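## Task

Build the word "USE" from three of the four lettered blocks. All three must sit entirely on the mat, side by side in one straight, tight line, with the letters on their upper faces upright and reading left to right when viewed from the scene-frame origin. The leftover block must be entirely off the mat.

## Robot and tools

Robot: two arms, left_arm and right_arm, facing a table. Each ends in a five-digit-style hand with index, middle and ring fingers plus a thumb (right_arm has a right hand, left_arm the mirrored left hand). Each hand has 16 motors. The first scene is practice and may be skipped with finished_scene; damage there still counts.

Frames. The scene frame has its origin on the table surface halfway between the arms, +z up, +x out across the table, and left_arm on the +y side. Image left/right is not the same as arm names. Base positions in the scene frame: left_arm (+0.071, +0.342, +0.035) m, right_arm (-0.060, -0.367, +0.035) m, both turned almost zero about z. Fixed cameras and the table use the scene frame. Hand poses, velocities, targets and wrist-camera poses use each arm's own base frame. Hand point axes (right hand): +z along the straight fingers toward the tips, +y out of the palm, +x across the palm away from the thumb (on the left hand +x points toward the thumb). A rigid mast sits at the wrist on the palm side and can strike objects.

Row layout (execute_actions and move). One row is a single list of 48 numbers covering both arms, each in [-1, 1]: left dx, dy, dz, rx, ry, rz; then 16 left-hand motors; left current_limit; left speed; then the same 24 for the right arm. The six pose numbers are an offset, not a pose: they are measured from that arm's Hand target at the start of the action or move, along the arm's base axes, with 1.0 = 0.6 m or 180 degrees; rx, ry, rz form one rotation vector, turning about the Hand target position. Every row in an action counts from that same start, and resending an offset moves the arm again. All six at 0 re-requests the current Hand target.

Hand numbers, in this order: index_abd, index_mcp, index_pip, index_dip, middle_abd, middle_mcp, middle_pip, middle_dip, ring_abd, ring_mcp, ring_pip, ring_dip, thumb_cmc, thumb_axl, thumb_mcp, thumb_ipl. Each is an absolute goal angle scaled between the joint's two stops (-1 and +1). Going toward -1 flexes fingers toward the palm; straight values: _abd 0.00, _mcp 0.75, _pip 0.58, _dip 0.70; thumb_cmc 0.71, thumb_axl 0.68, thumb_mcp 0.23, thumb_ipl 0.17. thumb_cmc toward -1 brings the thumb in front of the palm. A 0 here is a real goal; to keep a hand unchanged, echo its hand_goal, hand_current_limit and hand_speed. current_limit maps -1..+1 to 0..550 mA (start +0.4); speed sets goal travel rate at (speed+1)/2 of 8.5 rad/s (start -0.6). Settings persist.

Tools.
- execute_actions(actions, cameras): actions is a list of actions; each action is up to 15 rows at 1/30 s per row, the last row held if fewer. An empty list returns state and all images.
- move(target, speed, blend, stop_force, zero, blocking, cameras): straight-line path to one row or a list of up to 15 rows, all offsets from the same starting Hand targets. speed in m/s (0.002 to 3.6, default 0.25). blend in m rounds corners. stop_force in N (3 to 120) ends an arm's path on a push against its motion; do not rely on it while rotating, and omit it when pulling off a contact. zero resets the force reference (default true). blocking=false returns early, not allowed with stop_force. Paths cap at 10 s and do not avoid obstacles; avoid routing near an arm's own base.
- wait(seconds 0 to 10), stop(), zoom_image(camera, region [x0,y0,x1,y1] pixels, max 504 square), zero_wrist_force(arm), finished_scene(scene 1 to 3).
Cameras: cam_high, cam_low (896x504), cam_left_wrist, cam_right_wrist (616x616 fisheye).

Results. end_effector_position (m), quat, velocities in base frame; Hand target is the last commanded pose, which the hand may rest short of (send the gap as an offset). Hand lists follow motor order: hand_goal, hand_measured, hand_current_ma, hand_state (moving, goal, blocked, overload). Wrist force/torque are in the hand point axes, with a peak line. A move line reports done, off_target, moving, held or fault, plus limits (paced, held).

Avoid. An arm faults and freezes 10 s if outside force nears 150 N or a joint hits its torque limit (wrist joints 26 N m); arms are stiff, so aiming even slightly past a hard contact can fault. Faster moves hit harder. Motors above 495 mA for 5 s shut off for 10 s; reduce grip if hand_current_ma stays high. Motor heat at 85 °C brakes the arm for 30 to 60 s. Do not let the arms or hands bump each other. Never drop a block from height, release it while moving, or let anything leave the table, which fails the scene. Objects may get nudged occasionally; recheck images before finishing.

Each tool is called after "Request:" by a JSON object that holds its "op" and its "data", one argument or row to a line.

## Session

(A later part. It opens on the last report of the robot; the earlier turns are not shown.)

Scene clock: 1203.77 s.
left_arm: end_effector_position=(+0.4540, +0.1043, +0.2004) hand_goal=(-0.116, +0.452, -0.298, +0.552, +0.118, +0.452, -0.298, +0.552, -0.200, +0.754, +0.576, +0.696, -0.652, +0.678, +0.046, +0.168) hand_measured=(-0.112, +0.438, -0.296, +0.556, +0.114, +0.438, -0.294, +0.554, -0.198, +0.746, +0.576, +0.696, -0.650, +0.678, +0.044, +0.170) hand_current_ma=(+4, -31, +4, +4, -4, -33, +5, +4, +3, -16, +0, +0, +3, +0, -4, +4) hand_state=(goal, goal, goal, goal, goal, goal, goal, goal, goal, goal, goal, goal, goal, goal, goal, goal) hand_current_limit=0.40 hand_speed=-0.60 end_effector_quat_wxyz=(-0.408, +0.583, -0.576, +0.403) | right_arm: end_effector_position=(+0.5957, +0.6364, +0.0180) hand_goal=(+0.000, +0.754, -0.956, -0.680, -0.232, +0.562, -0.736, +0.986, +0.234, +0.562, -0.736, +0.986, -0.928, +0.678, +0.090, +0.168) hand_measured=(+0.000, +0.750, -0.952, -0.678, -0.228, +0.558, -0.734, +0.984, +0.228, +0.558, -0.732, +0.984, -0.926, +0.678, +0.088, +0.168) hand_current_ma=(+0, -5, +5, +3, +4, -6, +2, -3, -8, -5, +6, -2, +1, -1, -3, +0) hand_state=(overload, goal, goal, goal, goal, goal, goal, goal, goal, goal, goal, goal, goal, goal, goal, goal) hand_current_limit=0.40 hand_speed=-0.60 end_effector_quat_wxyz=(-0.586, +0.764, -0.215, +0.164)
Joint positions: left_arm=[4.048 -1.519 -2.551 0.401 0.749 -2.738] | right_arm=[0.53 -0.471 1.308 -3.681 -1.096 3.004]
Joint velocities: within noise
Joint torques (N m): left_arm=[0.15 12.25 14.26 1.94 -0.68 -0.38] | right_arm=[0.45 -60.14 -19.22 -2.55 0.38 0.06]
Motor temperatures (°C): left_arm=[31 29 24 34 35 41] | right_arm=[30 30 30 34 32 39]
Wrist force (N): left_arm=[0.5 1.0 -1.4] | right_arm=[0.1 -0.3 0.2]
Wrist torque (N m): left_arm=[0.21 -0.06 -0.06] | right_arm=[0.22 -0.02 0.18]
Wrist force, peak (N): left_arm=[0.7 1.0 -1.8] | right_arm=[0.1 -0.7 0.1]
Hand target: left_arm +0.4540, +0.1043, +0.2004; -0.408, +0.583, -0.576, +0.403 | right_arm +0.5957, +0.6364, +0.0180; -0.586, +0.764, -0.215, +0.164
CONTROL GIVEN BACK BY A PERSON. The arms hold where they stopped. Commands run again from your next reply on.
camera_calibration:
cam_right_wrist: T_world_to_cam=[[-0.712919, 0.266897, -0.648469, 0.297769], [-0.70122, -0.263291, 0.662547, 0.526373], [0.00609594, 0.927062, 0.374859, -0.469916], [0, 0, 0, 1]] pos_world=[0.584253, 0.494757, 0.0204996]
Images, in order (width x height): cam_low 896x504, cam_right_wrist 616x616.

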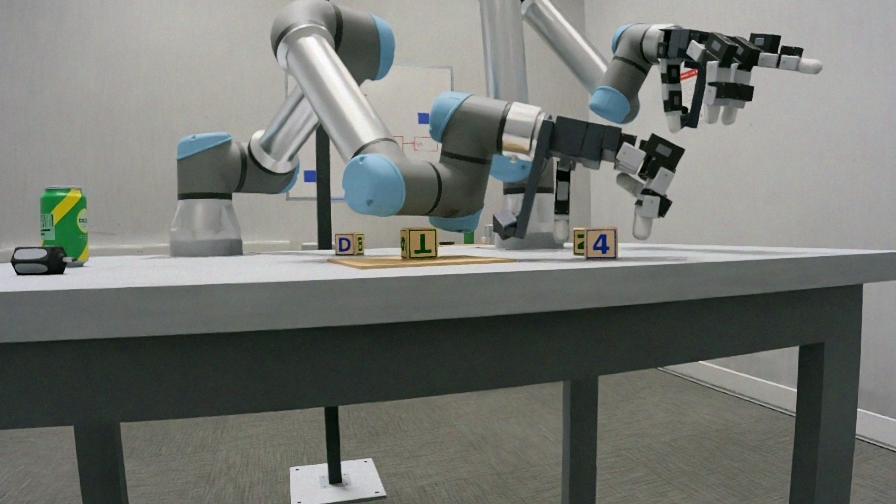

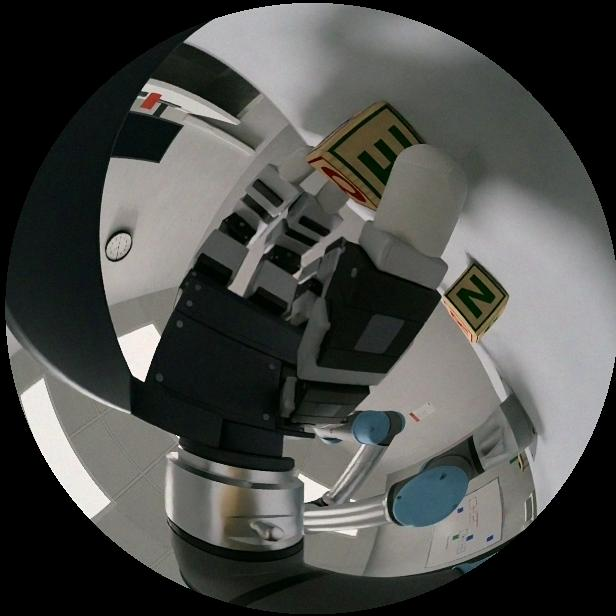

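The result says a person has given control back, so I'll carry on and send the grip again.

Request:
{"op": "move", "data": {
  "target": [0,0,0,0,0,0,-0.117,0.452,-0.299,0.551,0.117,0.452,-0.299,0.551,-0.2,0.754,0.576,0.696,-0.653,0.678,0.045,0.168,0.4,-0.6,0,0,0,0,0,0,0,0.753,-0.956,-0.681,-0.233,0.26,-0.737,0.986,0.233,0.26,-0.737,0.986,-0.929,0.677,-0.135,0.168,0.0,-0.9],
  "cameras": ["cam_low","cam_right_wrist"]
}}

Request:
{"op": "zoom_image", "data": {
  "camera": "cam_right_wrist",
  "region": [200, 60, 540, 320]
}}

Request:
{"op": "zoom_image", "data": {
  "camera": "cam_low",
  "region": [500, 150, 680, 280]
}}

Scene clock: 1212.37 s.
left_arm: end_effector_position=(+0.4540, +0.1043, +0.2004) hand_goal=(-0.116, +0.452, -0.298, +0.552, +0.118, +0.452, -0.298, +0.552, -0.200, +0.754, +0.576, +0.696, -0.652, +0.678, +0.046, +0.168) hand_measured=(-0.112, +0.438, -0.296, +0.556, +0.114, +0.438, -0.294, +0.554, -0.198, +0.746, +0.576, +0.696, -0.650, +0.678, +0.044, +0.170) hand_current_ma=(+4, -31, +4, +4, -4, -33, +5, +4, +3, -16, +0, +0, +3, +0, -4, +4) hand_state=(goal, goal, goal, goal, goal, goal, goal, goal, goal, goal, goal, goal, goal, goal, goal, goal) hand_current_limit=0.40 hand_speed=-0.60 end_effector_quat_wxyz=(-0.408, +0.583, -0.576, +0.403) | right_arm: end_effector_position=(+0.5957, +0.6364, +0.0180) hand_goal=(+0.000, +0.754, -0.956, -0.680, -0.232, +0.260, -0.736, +0.986, +0.234, +0.260, -0.736, +0.986, -0.928, +0.678, -0.134, +0.168) hand_measured=(+0.000, +0.750, -0.952, -0.678, -0.228, +0.364, -0.728, +0.990, +0.226, +0.362, -0.724, +0.992, -0.926, +0.678, -0.048, +0.188) hand_current_ma=(+0, -5, +5, +3, +4, +275, +13, +6, -11, +275, +20, +9, +3, -1, +275, +57) hand_state=(overload, goal, goal, goal, goal, blocked, goal, goal, goal, blocked, goal, goal, goal, goal, blocked, goal) hand_current_limit=0.00 hand_speed=-0.90 end_effector_quat_wxyz=(-0.586, +0.764, -0.215, +0.164)
Joint positions: left_arm=[4.048 -1.519 -2.551 0.401 0.749 -2.738] | right_arm=[0.53 -0.471 1.308 -3.681 -1.096 3.004]
Joint torques (N m): left_arm=[0.11 12 14.5 1.99 -0.69 -0.07] | right_arm=[0.03 -59.94 -18.92 -2.63 0.34 0.1]
Wrist force (N): left_arm=[0.8 0.7 -1.4] | right_arm=[-0.1 -6.3 0.3]
Wrist torque (N m): left_arm=[0.16 -0.11 -0.03] | right_arm=[0.09 -0.02 -0.06]
Wrist force, peak (N): left_arm=[0.8 1.1 -1.5] | right_arm=[0.1 -6.4 0.4]
Hand target: left_arm +0.4540, +0.1043, +0.2004; -0.408, +0.583, -0.576, +0.403 | right_arm +0.5957, +0.6364, +0.0180; -0.586, +0.764, -0.215, +0.164
Off the commanded pose: left_arm 0.000 m, 0 deg | right_arm 0.000 m, 0 deg.
CONTROL GIVEN BACK BY A PERSON, as an earlier result said. Commands run again.
move: done
camera_calibration:
cam_right_wrist: T_world_to_cam=[[-0.712919, 0.266897, -0.648469, 0.297769], [-0.70122, -0.263291, 0.662547, 0.526373], [0.00609594, 0.927062, 0.374859, -0.469916], [0, 0, 0, 1]] pos_world=[0.584253, 0.494757, 0.0204996]
Images, in order (width x height): cam_low 896x504, cam_right_wrist 616x616.

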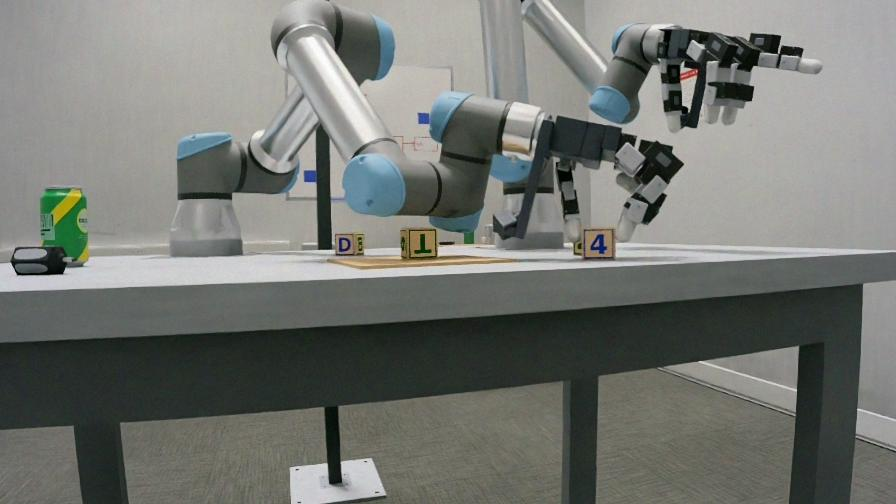

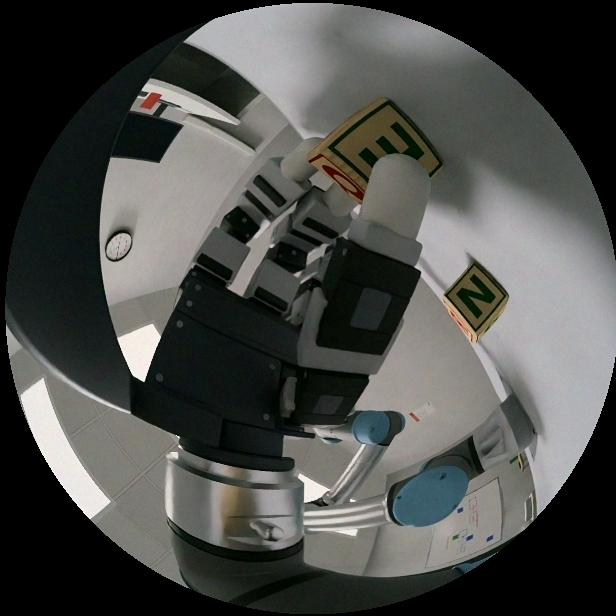

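Scaled by 1.482 from the camera's 616x616 image, which has a finer 880x880 frame.

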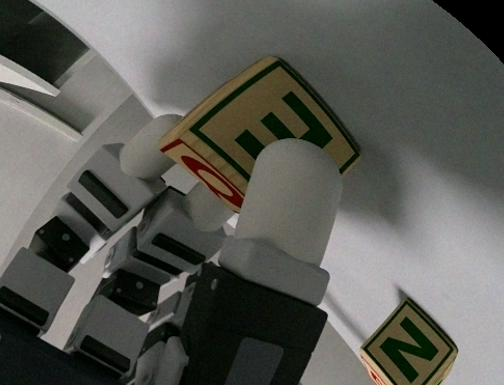

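Scaled by 2.800 from the camera's 896x504 image, which has a finer 1280x720 frame.

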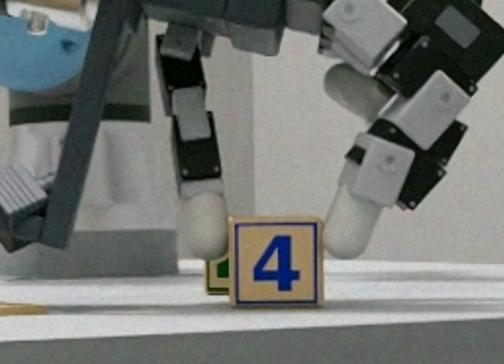

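Request:
{"op": "zoom_image", "data": {
  "camera": "cam_right_wrist",
  "region": [270, 80, 460, 270]
}}

Request:
{"op": "execute_actions", "data": {
  "actions": [],
  "cameras": ["cam_high"]
}}

Request:
{"op": "zoom_image", "data": {
  "camera": "cam_high",
  "region": [480, 260, 620, 380]
}}

Scaled by 2.653 from the camera's 616x616 image, which has a finer 880x880 frame.

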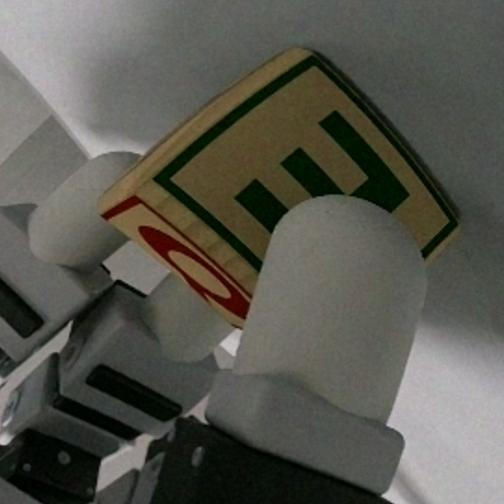

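Scene clock: 1228.50 s.
left_arm: end_effector_position=(+0.4540, +0.1043, +0.2004) hand_goal=(-0.116, +0.452, -0.298, +0.552, +0.118, +0.452, -0.298, +0.552, -0.200, +0.754, +0.576, +0.696, -0.652, +0.678, +0.046, +0.168) hand_measured=(-0.112, +0.438, -0.296, +0.556, +0.114, +0.438, -0.294, +0.554, -0.198, +0.746, +0.576, +0.696, -0.650, +0.678, +0.044, +0.170) hand_current_ma=(+4, -31, +4, +4, -4, -33, +5, +4, +3, -16, +0, +0, +3, +0, -4, +4) hand_state=(goal, goal, goal, goal, goal, goal, goal, goal, goal, goal, goal, goal, goal, goal, goal, goal) hand_current_limit=0.40 hand_speed=-0.60 end_effector_quat_wxyz=(-0.408, +0.583, -0.576, +0.403) | right_arm: end_effector_position=(+0.5957, +0.6364, +0.0180) hand_goal=(+0.000, +0.754, -0.956, -0.680, -0.232, +0.260, -0.736, +0.986, +0.234, +0.260, -0.736, +0.986, -0.928, +0.678, -0.134, +0.168) hand_measured=(+0.000, +0.750, -0.952, -0.678, -0.228, +0.364, -0.728, +0.990, +0.226, +0.362, -0.724, +0.992, -0.926, +0.678, -0.048, +0.188) hand_current_ma=(+0, -5, +5, +3, +4, +275, +13, +6, -11, +275, +20, +9, +3, -1, +275, +57) hand_state=(overload, goal, goal, goal, goal, blocked, goal, goal, goal, blocked, goal, goal, goal, goal, blocked, goal) hand_current_limit=0.00 hand_speed=-0.90 end_effector_quat_wxyz=(-0.586, +0.764, -0.215, +0.164)
Joint positions: left_arm=[4.048 -1.519 -2.551 0.401 0.749 -2.738] | right_arm=[0.53 -0.471 1.308 -3.681 -1.096 3.004]
Joint velocities: within noise
Joint torques (N m): left_arm=[0.64 12.55 13.52 1.92 -0.72 -0.15] | right_arm=[0.18 -60.27 -18.98 -2.55 0.36 0.17]
Motor temperatures (°C): left_arm=[31 29 23 34 35 41] | right_arm=[30 30 30 34 32 39]
Wrist force (N): left_arm=[0.6 0.9 -1.6] | right_arm=[0.0 -6.4 0.5]
Wrist torque (N m): left_arm=[0.21 -0.07 -0.05] | right_arm=[0.07 -0.03 -0.06]
Wrist force, peak (N): left_arm=[0.9 0.9 -1.8] | right_arm=[0.2 -6.7 0.5]
Hand target: left_arm +0.4540, +0.1043, +0.2004; -0.408, +0.583, -0.576, +0.403 | right_arm +0.5957, +0.6364, +0.0180; -0.586, +0.764, -0.215, +0.164
Off the commanded pose: left_arm 0.000 m, 0 deg | right_arm 0.000 m, 0 deg.
Images, in order (width x height): cam_high 896x504.

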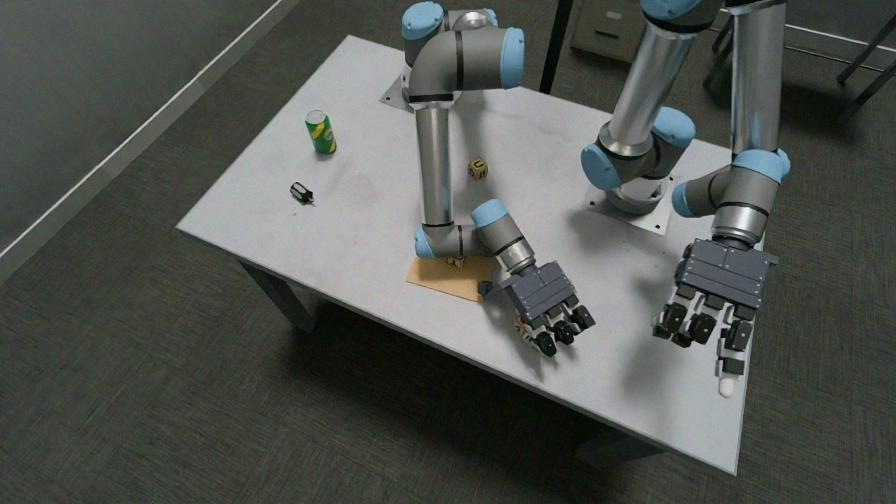

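Scaled by 3.600 from the camera's 896x504 image, which has a finer 1280x720 frame.

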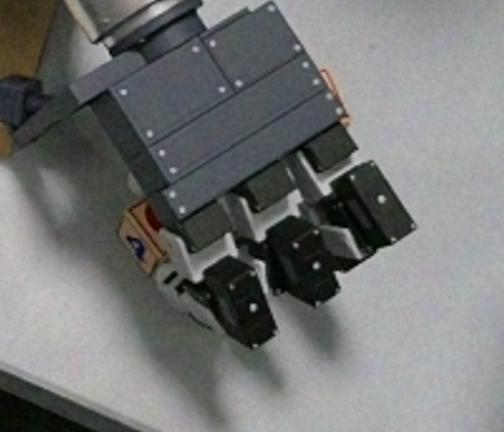

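Request:
{"op": "move", "data": {
  "target": [
    [0,0,0,0,0,0,-0.117,0.452,-0.299,0.551,0.117,0.452,-0.299,0.551,-0.2,0.754,0.576,0.696,-0.653,0.678,0.045,0.168,0.4,-0.6,0,0,0.1,0,0,0,0,0.753,-0.956,-0.681,-0.233,0.26,-0.737,0.986,0.233,0.26,-0.737,0.986,-0.929,0.677,-0.135,0.168,0.0,-0.9],
    [0,0,0,0,0,0,-0.117,0.452,-0.299,0.551,0.117,0.452,-0.299,0.551,-0.2,0.754,0.576,0.696,-0.653,0.678,0.045,0.168,0.4,-0.6,-0.043,-0.452,0.17,0,0,-0.3141,0,0.753,-0.956,-0.681,-0.233,0.26,-0.737,0.986,0.233,0.26,-0.737,0.986,-0.929,0.677,-0.135,0.168,0.0,-0.9]
  ],
  "speed": [0.05, 0.15],
  "blend": [0.01, 0],
  "cameras": ["cam_high","cam_low","cam_right_wrist"]
}}

Request:
{"op": "zoom_image", "data": {
  "camera": "cam_low",
  "region": [330, 120, 530, 280]
}}

Request:
{"op": "zoom_image", "data": {
  "camera": "cam_right_wrist",
  "region": [270, 80, 460, 270]
}}

Scene clock: 1307.00 s.
left_arm: end_effector_position=(+0.4540, +0.1043, +0.2004) hand_goal=(-0.116, +0.452, -0.298, +0.552, +0.118, +0.452, -0.298, +0.552, -0.200, +0.754, +0.576, +0.696, -0.652, +0.678, +0.046, +0.168) hand_measured=(-0.112, +0.438, -0.296, +0.556, +0.114, +0.438, -0.294, +0.554, -0.198, +0.746, +0.576, +0.696, -0.650, +0.678, +0.044, +0.170) hand_current_ma=(+4, -31, +4, +4, -4, -33, +5, +4, +3, -16, +0, +0, +3, +0, -4, +4) hand_state=(goal, goal, goal, goal, goal, goal, goal, goal, goal, goal, goal, goal, goal, goal, goal, goal) hand_current_limit=0.40 hand_speed=-0.60 end_effector_quat_wxyz=(-0.408, +0.583, -0.576, +0.403) | right_arm: end_effector_position=(+0.5699, +0.3652, +0.1200) hand_goal=(+0.000, +0.754, -0.956, -0.680, -0.232, +0.260, -0.736, +0.986, +0.234, +0.260, -0.736, +0.986, -0.928, +0.678, -0.134, +0.168) hand_measured=(+0.000, +0.750, -0.952, -0.678, -0.228, +0.346, -0.716, +0.998, +0.224, +0.322, -0.720, +0.994, -0.896, +0.688, -0.048, +0.198) hand_current_ma=(+0, -5, +5, +3, +5, +275, +41, +19, -12, +193, +32, +12, +74, +19, +275, +103) hand_state=(overload, goal, goal, goal, goal, blocked, blocked, goal, goal, blocked, goal, goal, blocked, goal, blocked, blocked) hand_current_limit=0.00 hand_speed=-0.90 end_effector_quat_wxyz=(-0.438, +0.571, -0.551, +0.422)
Joint positions: left_arm=[4.048 -1.519 -2.551 0.401 0.749 -2.738] | right_arm=[0.465 -0.931 1.967 -3.889 -1.983 3.261]
Joint torques (N m): left_arm=[0.13 12.02 14.83 2.07 -0.66 -0.2] | right_arm=[-11.92 -54.61 -7.97 -1.09 -1.88 2.31]
Wrist force (N): left_arm=[0.6 0.7 -1.4] | right_arm=[0.1 0.1 0.1]
Wrist torque (N m): left_arm=[0.17 -0.08 -0.04] | right_arm=[0.27 -0.02 0.05]
Wrist force, peak (N): left_arm=[0.7 1.1 -1.7] | right_arm=[-0.1 -6.6 0.4]
Hand target: left_arm +0.4540, +0.1043, +0.2004; -0.408, +0.583, -0.576, +0.403 | right_arm +0.5699, +0.3652, +0.1200; -0.438, +0.571, -0.551, +0.422
Off the commanded pose: left_arm 0.000 m, 0 deg | right_arm 0.000 m, 0 deg.
move: done
camera_calibration:
cam_right_wrist: T_world_to_cam=[[-0.170559, 0.741922, -0.64843, -0.0646514], [-0.606342, 0.439697, 0.662582, 0.0585244], [0.776697, 0.50618, 0.374864, -0.54206], [0, 0, 0, 1]] pos_world=[0.445476, 0.296614, 0.1225]
Images, in order (width x height): cam_high 896x504, cam_low 896x504, cam_right_wrist 616x616.

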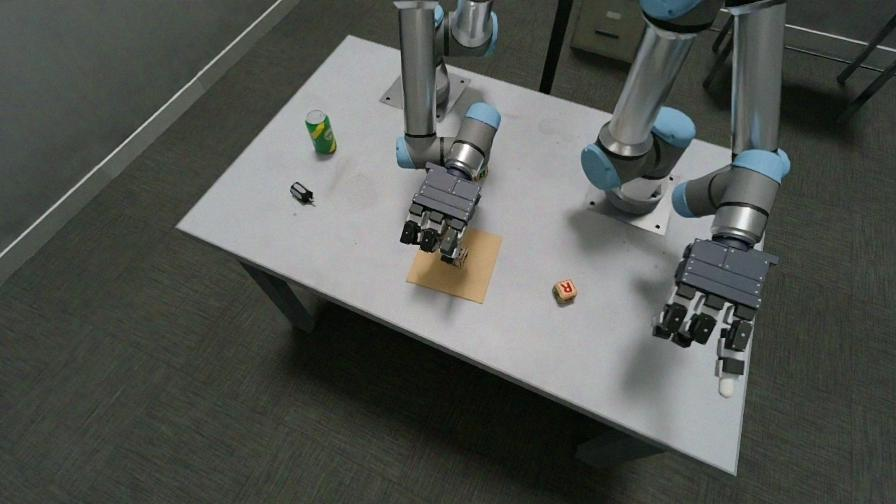

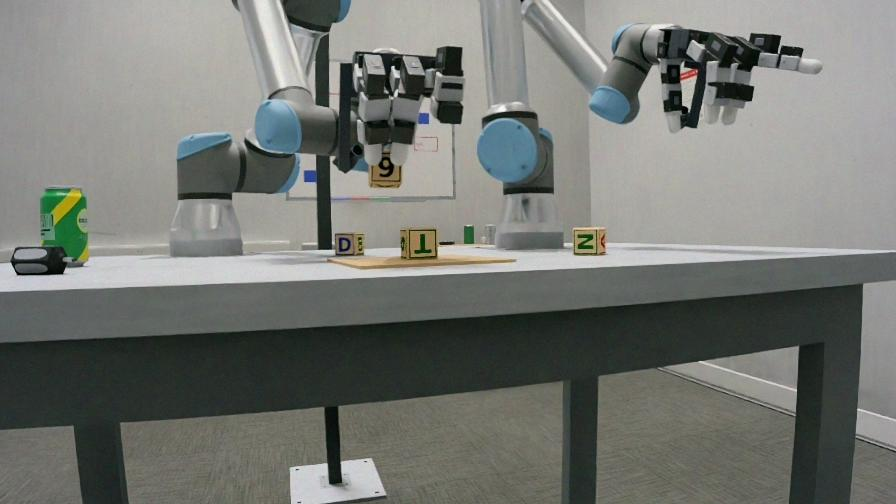

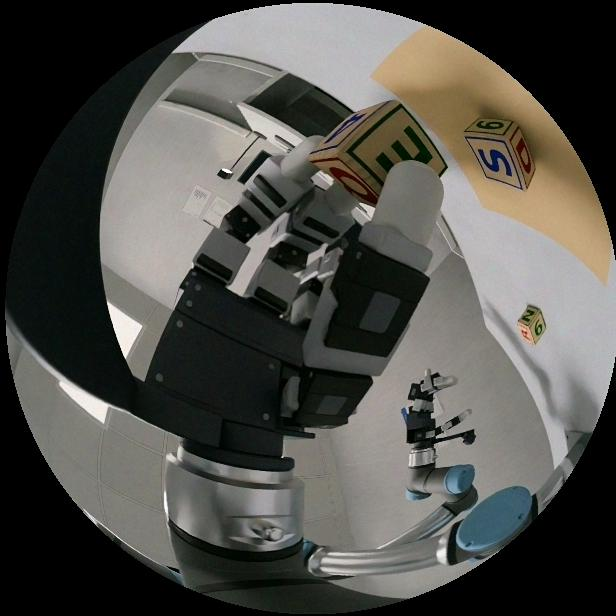

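Scaled by 2.520 from the camera's 896x504 image, which has a finer 1280x720 frame.

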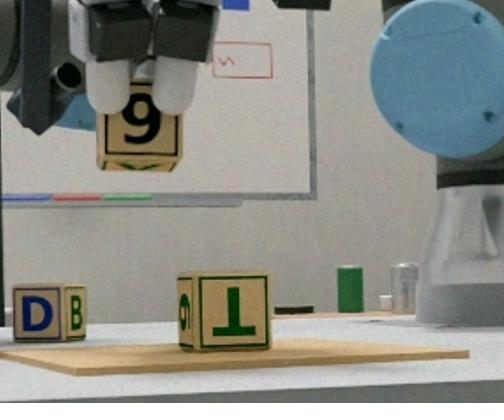

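Scaled by 2.653 from the camera's 616x616 image, which has a finer 880x880 frame.

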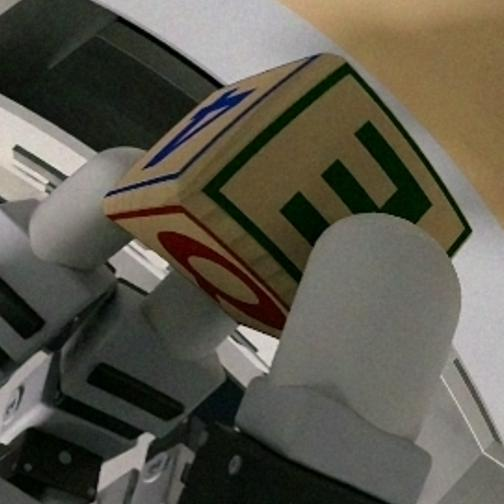

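Request:
{"op": "move", "data": {
  "target": [0,0,0,0,0,0,-0.117,0.452,-0.299,0.551,0.117,0.452,-0.299,0.551,-0.2,0.754,0.576,0.696,-0.653,0.678,0.045,0.168,0.4,-0.6,0,0,0,-0.0104,0.289,0,0,0.753,-0.956,-0.681,-0.233,0.26,-0.737,0.986,0.233,0.26,-0.737,0.986,-0.929,0.677,-0.135,0.168,0.0,-0.9],
  "speed": 0.15,
  "cameras": ["cam_high","cam_low","cam_right_wrist"]
}}

Request:
{"op": "zoom_image", "data": {
  "camera": "cam_low",
  "region": [330, 120, 530, 280]
}}

Request:
{"op": "zoom_image", "data": {
  "camera": "cam_high",
  "region": [380, 160, 540, 320]
}}

Request:
{"op": "zoom_image", "data": {
  "camera": "cam_right_wrist",
  "region": [200, 60, 540, 320]
}}

Scene clock: 1321.33 s.
left_arm: end_effector_position=(+0.4540, +0.1043, +0.2004) hand_goal=(-0.116, +0.452, -0.298, +0.552, +0.118, +0.452, -0.298, +0.552, -0.200, +0.754, +0.576, +0.696, -0.652, +0.678, +0.046, +0.168) hand_measured=(-0.112, +0.438, -0.296, +0.556, +0.114, +0.438, -0.294, +0.554, -0.198, +0.746, +0.576, +0.696, -0.650, +0.678, +0.044, +0.170) hand_current_ma=(+4, -31, +4, +4, -4, -33, +5, +4, +3, -16, +0, +0, +3, +0, -4, +4) hand_state=(goal, goal, goal, goal, goal, goal, goal, goal, goal, goal, goal, goal, goal, goal, goal, goal) hand_current_limit=0.40 hand_speed=-0.60 end_effector_quat_wxyz=(-0.408, +0.583, -0.576, +0.403) | right_arm: end_effector_position=(+0.5699, +0.3652, +0.1200) hand_goal=(+0.000, +0.754, -0.956, -0.680, -0.232, +0.260, -0.736, +0.986, +0.234, +0.260, -0.736, +0.986, -0.928, +0.678, -0.134, +0.168) hand_measured=(+0.000, +0.750, -0.952, -0.678, -0.228, +0.346, -0.716, +0.998, +0.224, +0.322, -0.718, +0.994, -0.896, +0.688, -0.048, +0.198) hand_current_ma=(+0, -5, +5, +3, +5, +275, +42, +19, -12, +193, +33, +12, +74, +19, +275, +103) hand_state=(overload, goal, goal, goal, goal, blocked, blocked, goal, goal, blocked, goal, goal, blocked, goal, blocked, blocked) hand_current_limit=0.00 hand_speed=-0.90 end_effector_quat_wxyz=(-0.143, +0.705, -0.681, +0.138)
Joint positions: left_arm=[4.048 -1.519 -2.551 0.401 0.749 -2.738] | right_arm=[0.344 -1.044 1.586 -2.496 -1.689 3.428]
Joint torques (N m): left_arm=[-0.16 12.96 13.2 2.01 -0.52 -0.04] | right_arm=[-11.88 -36.74 -31.22 -1.41 1.92 -0.76]
Wrist force (N): left_arm=[0.7 0.7 -1.5] | right_arm=[-0.2 0.3 0.4]
Wrist torque (N m): left_arm=[0.18 -0.08 -0.04] | right_arm=[0.24 -0.06 -0.03]
Wrist force, peak (N): left_arm=[0.7 1.0 -1.7] | right_arm=[0.0 0.3 0.8]
Hand target: left_arm +0.4540, +0.1043, +0.2004; -0.408, +0.583, -0.576, +0.403 | right_arm +0.5699, +0.3652, +0.1200; -0.143, +0.705, -0.681, +0.138
Off the commanded pose: left_arm 0.000 m, 0 deg | right_arm 0.000 m, 0 deg.
move: done
camera_calibration:
cam_right_wrist: T_world_to_cam=[[-0.626115, 0.725594, -0.285469, 0.157401], [0.142867, 0.466671, 0.872816, -0.40354], [0.76653, 0.505699, -0.395854, -0.443611], [0, 0, 0, 1]] pos_world=[0.496246, 0.298445, 0.221544]
Images, in order (width x height): cam_high 896x504, cam_low 896x504, cam_right_wrist 616x616.

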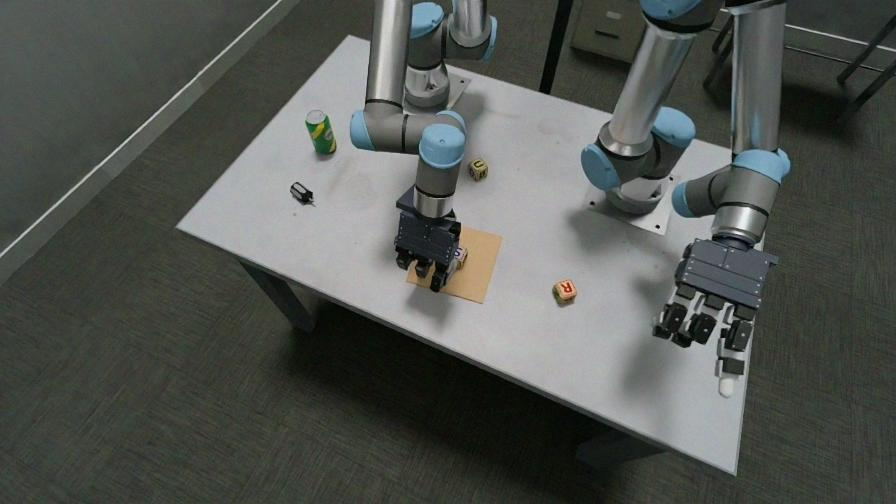

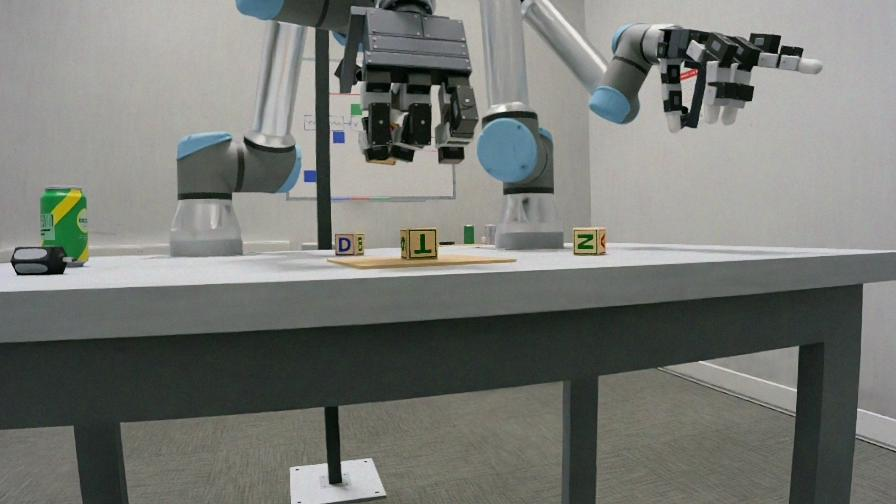

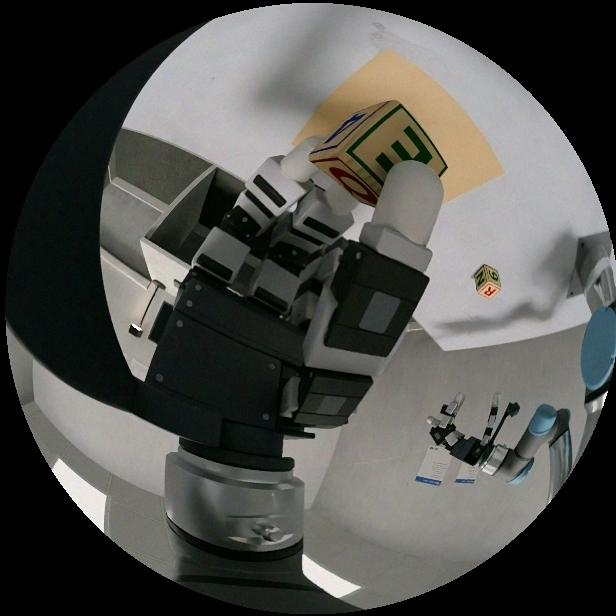

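Scaled by 2.520 from the camera's 896x504 image, which has a finer 1280x720 frame.

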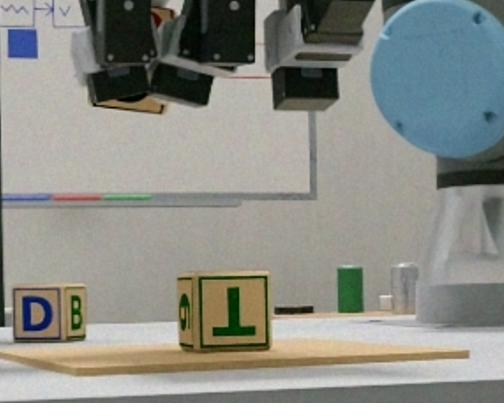

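Scaled by 3.150 from the camera's 896x504 image, which has a finer 1280x720 frame.

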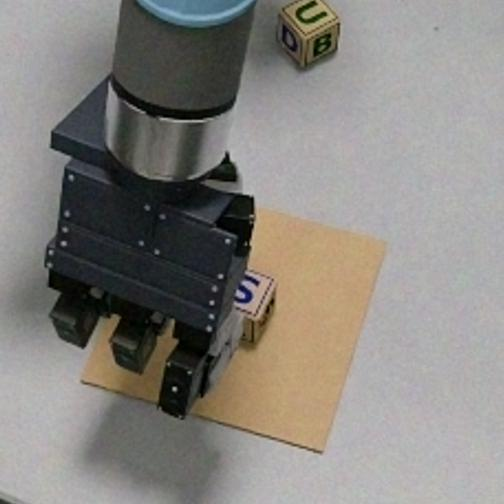

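Scaled by 1.482 from the camera's 616x616 image, which has a finer 880x880 frame.

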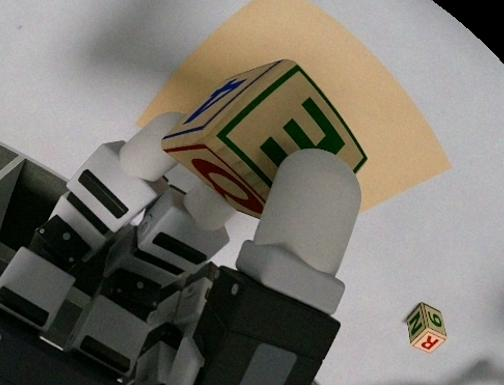

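Request:
{"op": "move", "data": {
  "target": [
    [0,0,0,0,0,0,-0.117,0.452,-0.299,0.551,0.117,0.452,-0.299,0.551,-0.2,0.754,0.576,0.696,-0.653,0.678,0.045,0.168,0.4,-0.6,0,0,-0.1667,0,0,0,0,0.753,-0.956,-0.681,-0.233,0.26,-0.737,0.986,0.233,0.26,-0.737,0.986,-0.929,0.677,-0.135,0.168,0.0,-0.9],
    [0,0,0,0,0,0,-0.117,0.452,-0.299,0.551,0.117,0.452,-0.299,0.551,-0.2,0.754,0.576,0.696,-0.653,0.678,0.045,0.168,0.4,-0.6,0,0,-0.21,0,0,0,0,0.753,-0.956,-0.681,-0.233,0.26,-0.737,0.986,0.233,0.26,-0.737,0.986,-0.929,0.677,-0.135,0.168,0.0,-0.9]
  ],
  "speed": [0.06, 0.02],
  "stop_force": 4,
  "cameras": ["cam_high","cam_low","cam_right_wrist"]
}}

Request:
{"op": "zoom_image", "data": {
  "camera": "cam_low",
  "region": [330, 120, 530, 280]
}}

Request:
{"op": "zoom_image", "data": {
  "camera": "cam_high",
  "region": [380, 160, 540, 320]
}}

Request:
{"op": "zoom_image", "data": {
  "camera": "cam_right_wrist",
  "region": [200, 60, 540, 320]
}}

Scene clock: 1344.23 s.
left_arm: end_effector_position=(+0.4540, +0.1043, +0.2004) hand_goal=(-0.116, +0.452, -0.298, +0.552, +0.118, +0.452, -0.298, +0.552, -0.200, +0.754, +0.576, +0.696, -0.652, +0.678, +0.046, +0.168) hand_measured=(-0.112, +0.438, -0.296, +0.556, +0.114, +0.438, -0.294, +0.554, -0.198, +0.746, +0.576, +0.696, -0.650, +0.678, +0.044, +0.170) hand_current_ma=(+4, -31, +4, +4, -4, -33, +5, +4, +3, -16, +0, +0, +3, +0, -4, +4) hand_state=(goal, goal, goal, goal, goal, goal, goal, goal, goal, goal, goal, goal, goal, goal, goal, goal) hand_current_limit=0.40 hand_speed=-0.60 end_effector_quat_wxyz=(-0.408, +0.583, -0.576, +0.403) | right_arm: end_effector_position=(+0.5699, +0.3651, +0.0027) hand_goal=(+0.000, +0.754, -0.956, -0.680, -0.232, +0.260, -0.736, +0.986, +0.234, +0.260, -0.736, +0.986, -0.928, +0.678, -0.134, +0.168) hand_measured=(+0.000, +0.750, -0.962, -0.678, -0.228, +0.346, -0.714, +0.998, +0.224, +0.322, -0.718, +0.994, -0.896, +0.688, -0.048, +0.198) hand_current_ma=(+0, -4, -8, +3, +5, +275, +43, +20, -12, +193, +34, +12, +74, +19, +275, +103) hand_state=(overload, goal, goal, goal, goal, blocked, blocked, goal, goal, blocked, goal, goal, blocked, goal, blocked, blocked) hand_current_limit=0.00 hand_speed=-0.90 end_effector_quat_wxyz=(-0.143, +0.705, -0.681, +0.138)
Joint positions: left_arm=[4.048 -1.519 -2.551 0.401 0.749 -2.738] | right_arm=[0.344 -0.873 1.661 -2.741 -1.689 3.427]
Joint torques (N m): left_arm=[0.45 12.32 14.01 1.91 -0.56 -0.14] | right_arm=[-5.47 -60.81 -27.03 -1.52 -0.27 -0.45]
Wrist force (N): left_arm=[0.7 0.8 -1.5] | right_arm=[-0.1 0.2 0.0]
Wrist torque (N m): left_arm=[0.20 -0.09 -0.03] | right_arm=[0.24 -0.08 -0.04]
Wrist force, peak (N): left_arm=[0.8 1.0 -1.8] | right_arm=[-0.4 -3.4 -3.6]
Hand target: left_arm +0.4540, +0.1043, +0.2004; -0.408, +0.583, -0.576, +0.403 | right_arm +0.5699, +0.3651, +0.0027; -0.143, +0.705, -0.681, +0.138 (not the last commanded pose)
Off the commanded pose: left_arm 0.000 m, 0 deg | right_arm 0.009 m, 0 deg.
move: contact (right_arm); path passed 1 of 2 targets
camera_calibration:
cam_right_wrist: T_world_to_cam=[[-0.626137, 0.72558, -0.285458, 0.123993], [0.142935, 0.466715, 0.872781, -0.301216], [0.7665, 0.505679, -0.395938, -0.490092], [0, 0, 0, 1]] pos_world=[0.496346, 0.298445, 0.104245]
Images, in order (width x height): cam_high 896x504, cam_low 896x504, cam_right_wrist 616x616.

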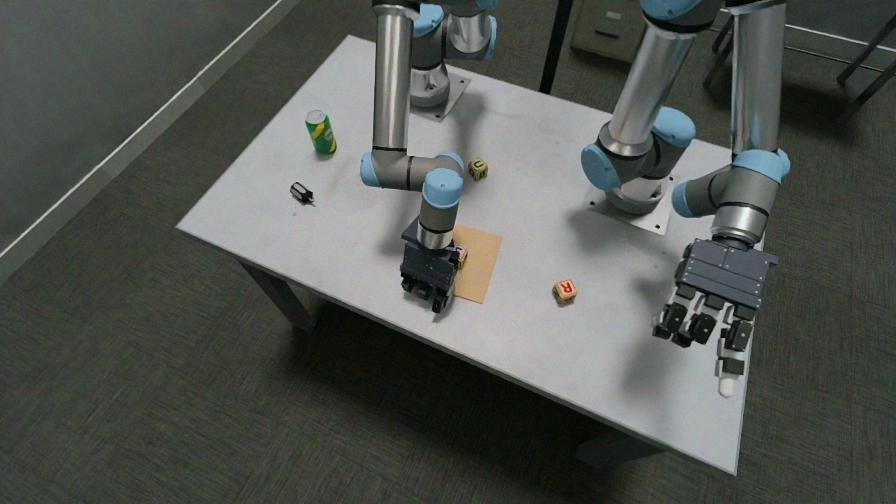

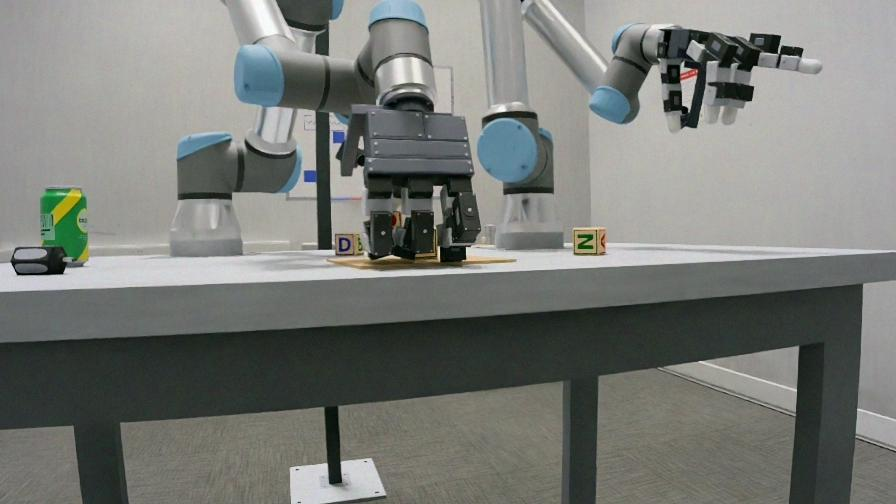

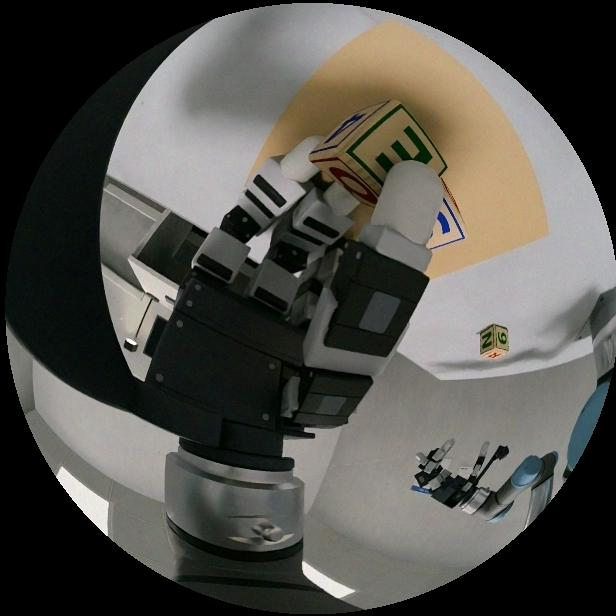

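Scaled by 2.520 from the camera's 896x504 image, which has a finer 1280x720 frame.

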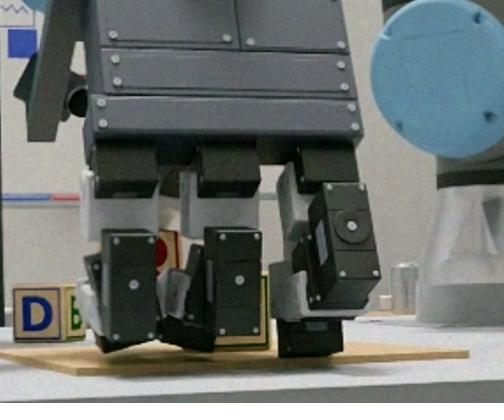

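Scaled by 3.150 from the camera's 896x504 image, which has a finer 1280x720 frame.

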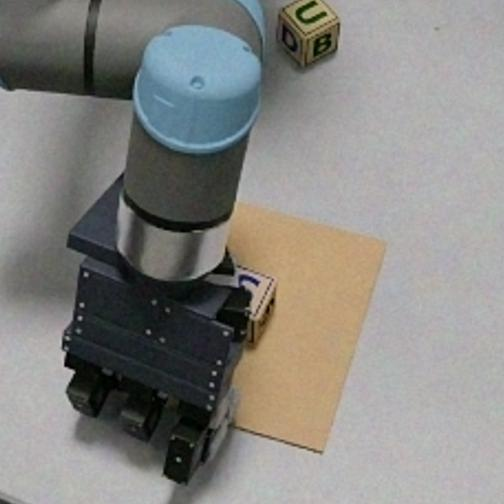

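Scaled by 1.482 from the camera's 616x616 image, which has a finer 880x880 frame.

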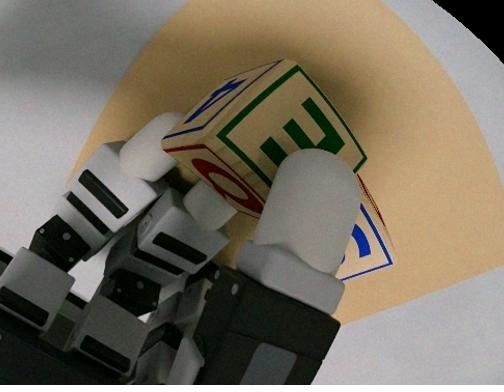

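Request:
{"op": "move", "data": {
  "target": [0,0,0,0,0,0,-0.117,0.452,-0.299,0.551,0.117,0.452,-0.299,0.551,-0.2,0.754,0.576,0.696,-0.653,0.678,0.045,0.168,0.4,-0.6,0,0,0.04,0,0,0,0,0.753,-0.956,-0.681,-0.233,0.26,-0.737,0.986,0.233,0.26,-0.737,0.986,-0.929,0.677,-0.135,0.168,0.0,-0.9],
  "speed": 0.06
}}

Request:
{"op": "move", "data": {
  "target": [0,0,0,0,0,0,-0.117,0.452,-0.299,0.551,0.117,0.452,-0.299,0.551,-0.2,0.754,0.576,0.696,-0.653,0.678,0.045,0.168,0.4,-0.6,0,0,0,0,0,0,0,-0.616,-0.445,0.696,-0.233,0.26,-0.737,0.986,0.233,0.26,-0.737,0.986,-0.929,0.677,-0.135,0.168,0.0,-0.8],
  "speed": 0.06,
  "cameras": ["cam_low","cam_right_wrist"]
}}

Scene clock: 1375.07 s.
left_arm: end_effector_position=(+0.4540, +0.1043, +0.2004) hand_goal=(-0.116, +0.452, -0.298, +0.552, +0.118, +0.452, -0.298, +0.552, -0.200, +0.754, +0.576, +0.696, -0.652, +0.678, +0.046, +0.168) hand_measured=(-0.112, +0.438, -0.296, +0.556, +0.114, +0.438, -0.294, +0.554, -0.198, +0.746, +0.576, +0.696, -0.650, +0.678, +0.044, +0.170) hand_current_ma=(+4, -31, +4, +4, -4, -33, +5, +4, +3, -16, +0, +0, +3, +0, -4, +4) hand_state=(goal, goal, goal, goal, goal, goal, goal, goal, goal, goal, goal, goal, goal, goal, goal, goal) hand_current_limit=0.40 hand_speed=-0.60 end_effector_quat_wxyz=(-0.408, +0.583, -0.576, +0.403) | right_arm: end_effector_position=(+0.5699, +0.3651, +0.0266) hand_goal=(+0.000, +0.754, -0.956, -0.680, -0.232, +0.260, -0.736, +0.986, +0.234, +0.260, -0.736, +0.986, -0.928, +0.678, -0.134, +0.168) hand_measured=(+0.000, +0.750, -0.956, -0.678, -0.228, +0.346, -0.714, +0.998, +0.224, +0.322, -0.718, +0.994, -0.896, +0.688, -0.048, +0.198) hand_current_ma=(+0, -4, +0, +3, +5, +275, +43, +20, -12, +193, +34, +12, +74, +19, +275, +103) hand_state=(overload, goal, goal, goal, goal, blocked, blocked, goal, goal, blocked, goal, goal, blocked, goal, blocked, blocked) hand_current_limit=0.00 hand_speed=-0.90 end_effector_quat_wxyz=(-0.143, +0.705, -0.681, +0.138)
Joint positions: left_arm=[4.048 -1.519 -2.551 0.401 0.749 -2.738] | right_arm=[0.344 -0.912 1.652 -2.694 -1.689 3.427]
Joint torques (N m): left_arm=[-0.22 12.01 13.86 2.02 -0.56 -0.22] | right_arm=[-3.33 -60.78 -28.46 -1.27 -0.12 -0.16]
Wrist force (N): left_arm=[0.6 0.8 -1.6] | right_arm=[-0.4 0.1 0.3]
Wrist torque (N m): left_arm=[0.20 -0.08 -0.05] | right_arm=[0.22 -0.04 -0.06]
Wrist force, peak (N): left_arm=[0.7 1.1 -1.7] | right_arm=[-0.3 0.5 0.8]
Hand target: left_arm +0.4540, +0.1043, +0.2004; -0.408, +0.583, -0.576, +0.403 | right_arm +0.5699, +0.3651, +0.0267; -0.143, +0.705, -0.681, +0.138
Off the commanded pose: left_arm 0.000 m, 0 deg | right_arm 0.000 m, 0 deg.
move: done

Scene clock: 1377.27 s.
left_arm: end_effector_position=(+0.4540, +0.1043, +0.2004) hand_goal=(-0.116, +0.452, -0.298, +0.552, +0.118, +0.452, -0.298, +0.552, -0.200, +0.754, +0.576, +0.696, -0.652, +0.678, +0.046, +0.168) hand_measured=(-0.112, +0.438, -0.296, +0.556, +0.114, +0.438, -0.294, +0.554, -0.198, +0.746, +0.576, +0.696, -0.650, +0.678, +0.044, +0.170) hand_current_ma=(+4, -31, +4, +4, -4, -33, +5, +4, +3, -16, +0, +0, +3, +0, -4, +4) hand_state=(goal, goal, goal, goal, goal, goal, goal, goal, goal, goal, goal, goal, goal, goal, goal, goal) hand_current_limit=0.40 hand_speed=-0.60 end_effector_quat_wxyz=(-0.408, +0.583, -0.576, +0.403) | right_arm: end_effector_position=(+0.5699, +0.3651, +0.0267) hand_goal=(+0.000, -0.616, -0.444, +0.696, -0.232, +0.260, -0.736, +0.986, +0.234, +0.260, -0.736, +0.986, -0.928, +0.678, -0.134, +0.168) hand_measured=(+0.000, -0.498, -0.444, +0.682, -0.228, +0.346, -0.714, +0.998, +0.224, +0.320, -0.718, +0.994, -0.896, +0.696, -0.048, +0.198) hand_current_ma=(+0, +274, +0, -26, +5, +275, +43, +20, -12, +186, +34, +12, +74, +43, +275, +103) hand_state=(overload, blocked, goal, goal, goal, blocked, blocked, goal, goal, blocked, goal, goal, blocked, goal, blocked, blocked) hand_current_limit=0.00 hand_speed=-0.80 end_effector_quat_wxyz=(-0.143, +0.705, -0.681, +0.138)
Joint positions: left_arm=[4.048 -1.519 -2.551 0.401 0.749 -2.738] | right_arm=[0.344 -0.912 1.652 -2.694 -1.689 3.427]
Joint torques (N m): left_arm=[0.03 12.11 14.81 1.84 -0.66 -0.25] | right_arm=[-3.55 -59.58 -28.06 -1.51 -0.02 -0.04]
Wrist force (N): left_arm=[0.6 0.8 -1.9] | right_arm=[-0.1 0.1 0.5]
Wrist torque (N m): left_arm=[0.23 -0.08 -0.05] | right_arm=[0.26 -0.08 -0.04]
Wrist force, peak (N): left_arm=[0.8 1.1 -1.8] | right_arm=[-0.4 0.3 0.7]
Hand target: left_arm +0.4540, +0.1043, +0.2004; -0.408, +0.583, -0.576, +0.403 | right_arm +0.5699, +0.3651, +0.0267; -0.143, +0.705, -0.681, +0.138
Off the commanded pose: left_arm 0.000 m, 0 deg | right_arm 0.000 m, 0 deg.
move: done
camera_calibration:
cam_right_wrist: T_world_to_cam=[[-0.626137, 0.72558, -0.285458, 0.130844], [0.142935, 0.466715, 0.872781, -0.322163], [0.7665, 0.505679, -0.395938, -0.480589], [0, 0, 0, 1]] pos_world=[0.496346, 0.298445, 0.128245]
Images, in order (width x height): cam_low 896x504, cam_right_wrist 616x616.

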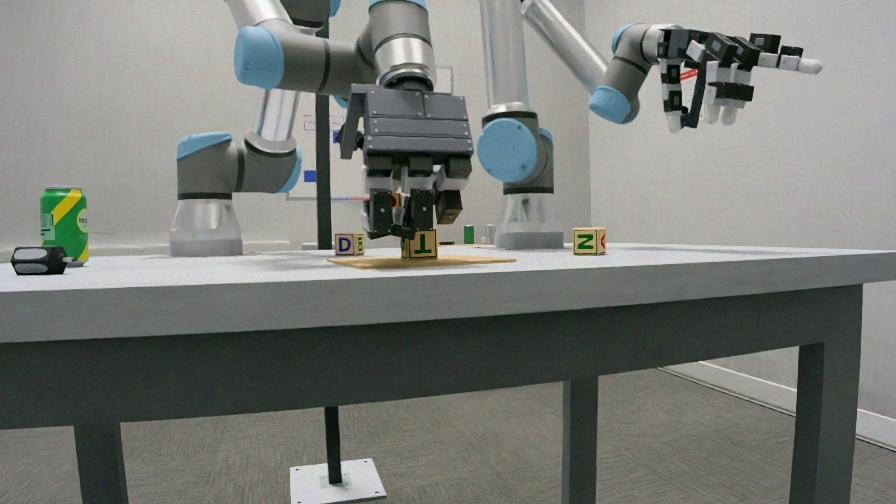

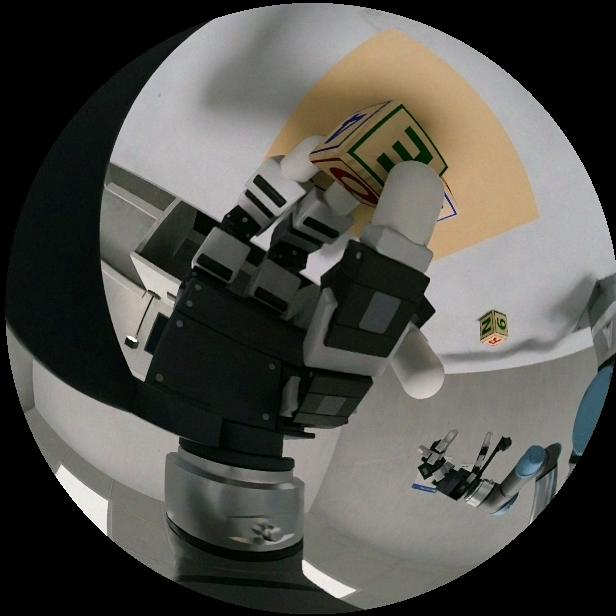

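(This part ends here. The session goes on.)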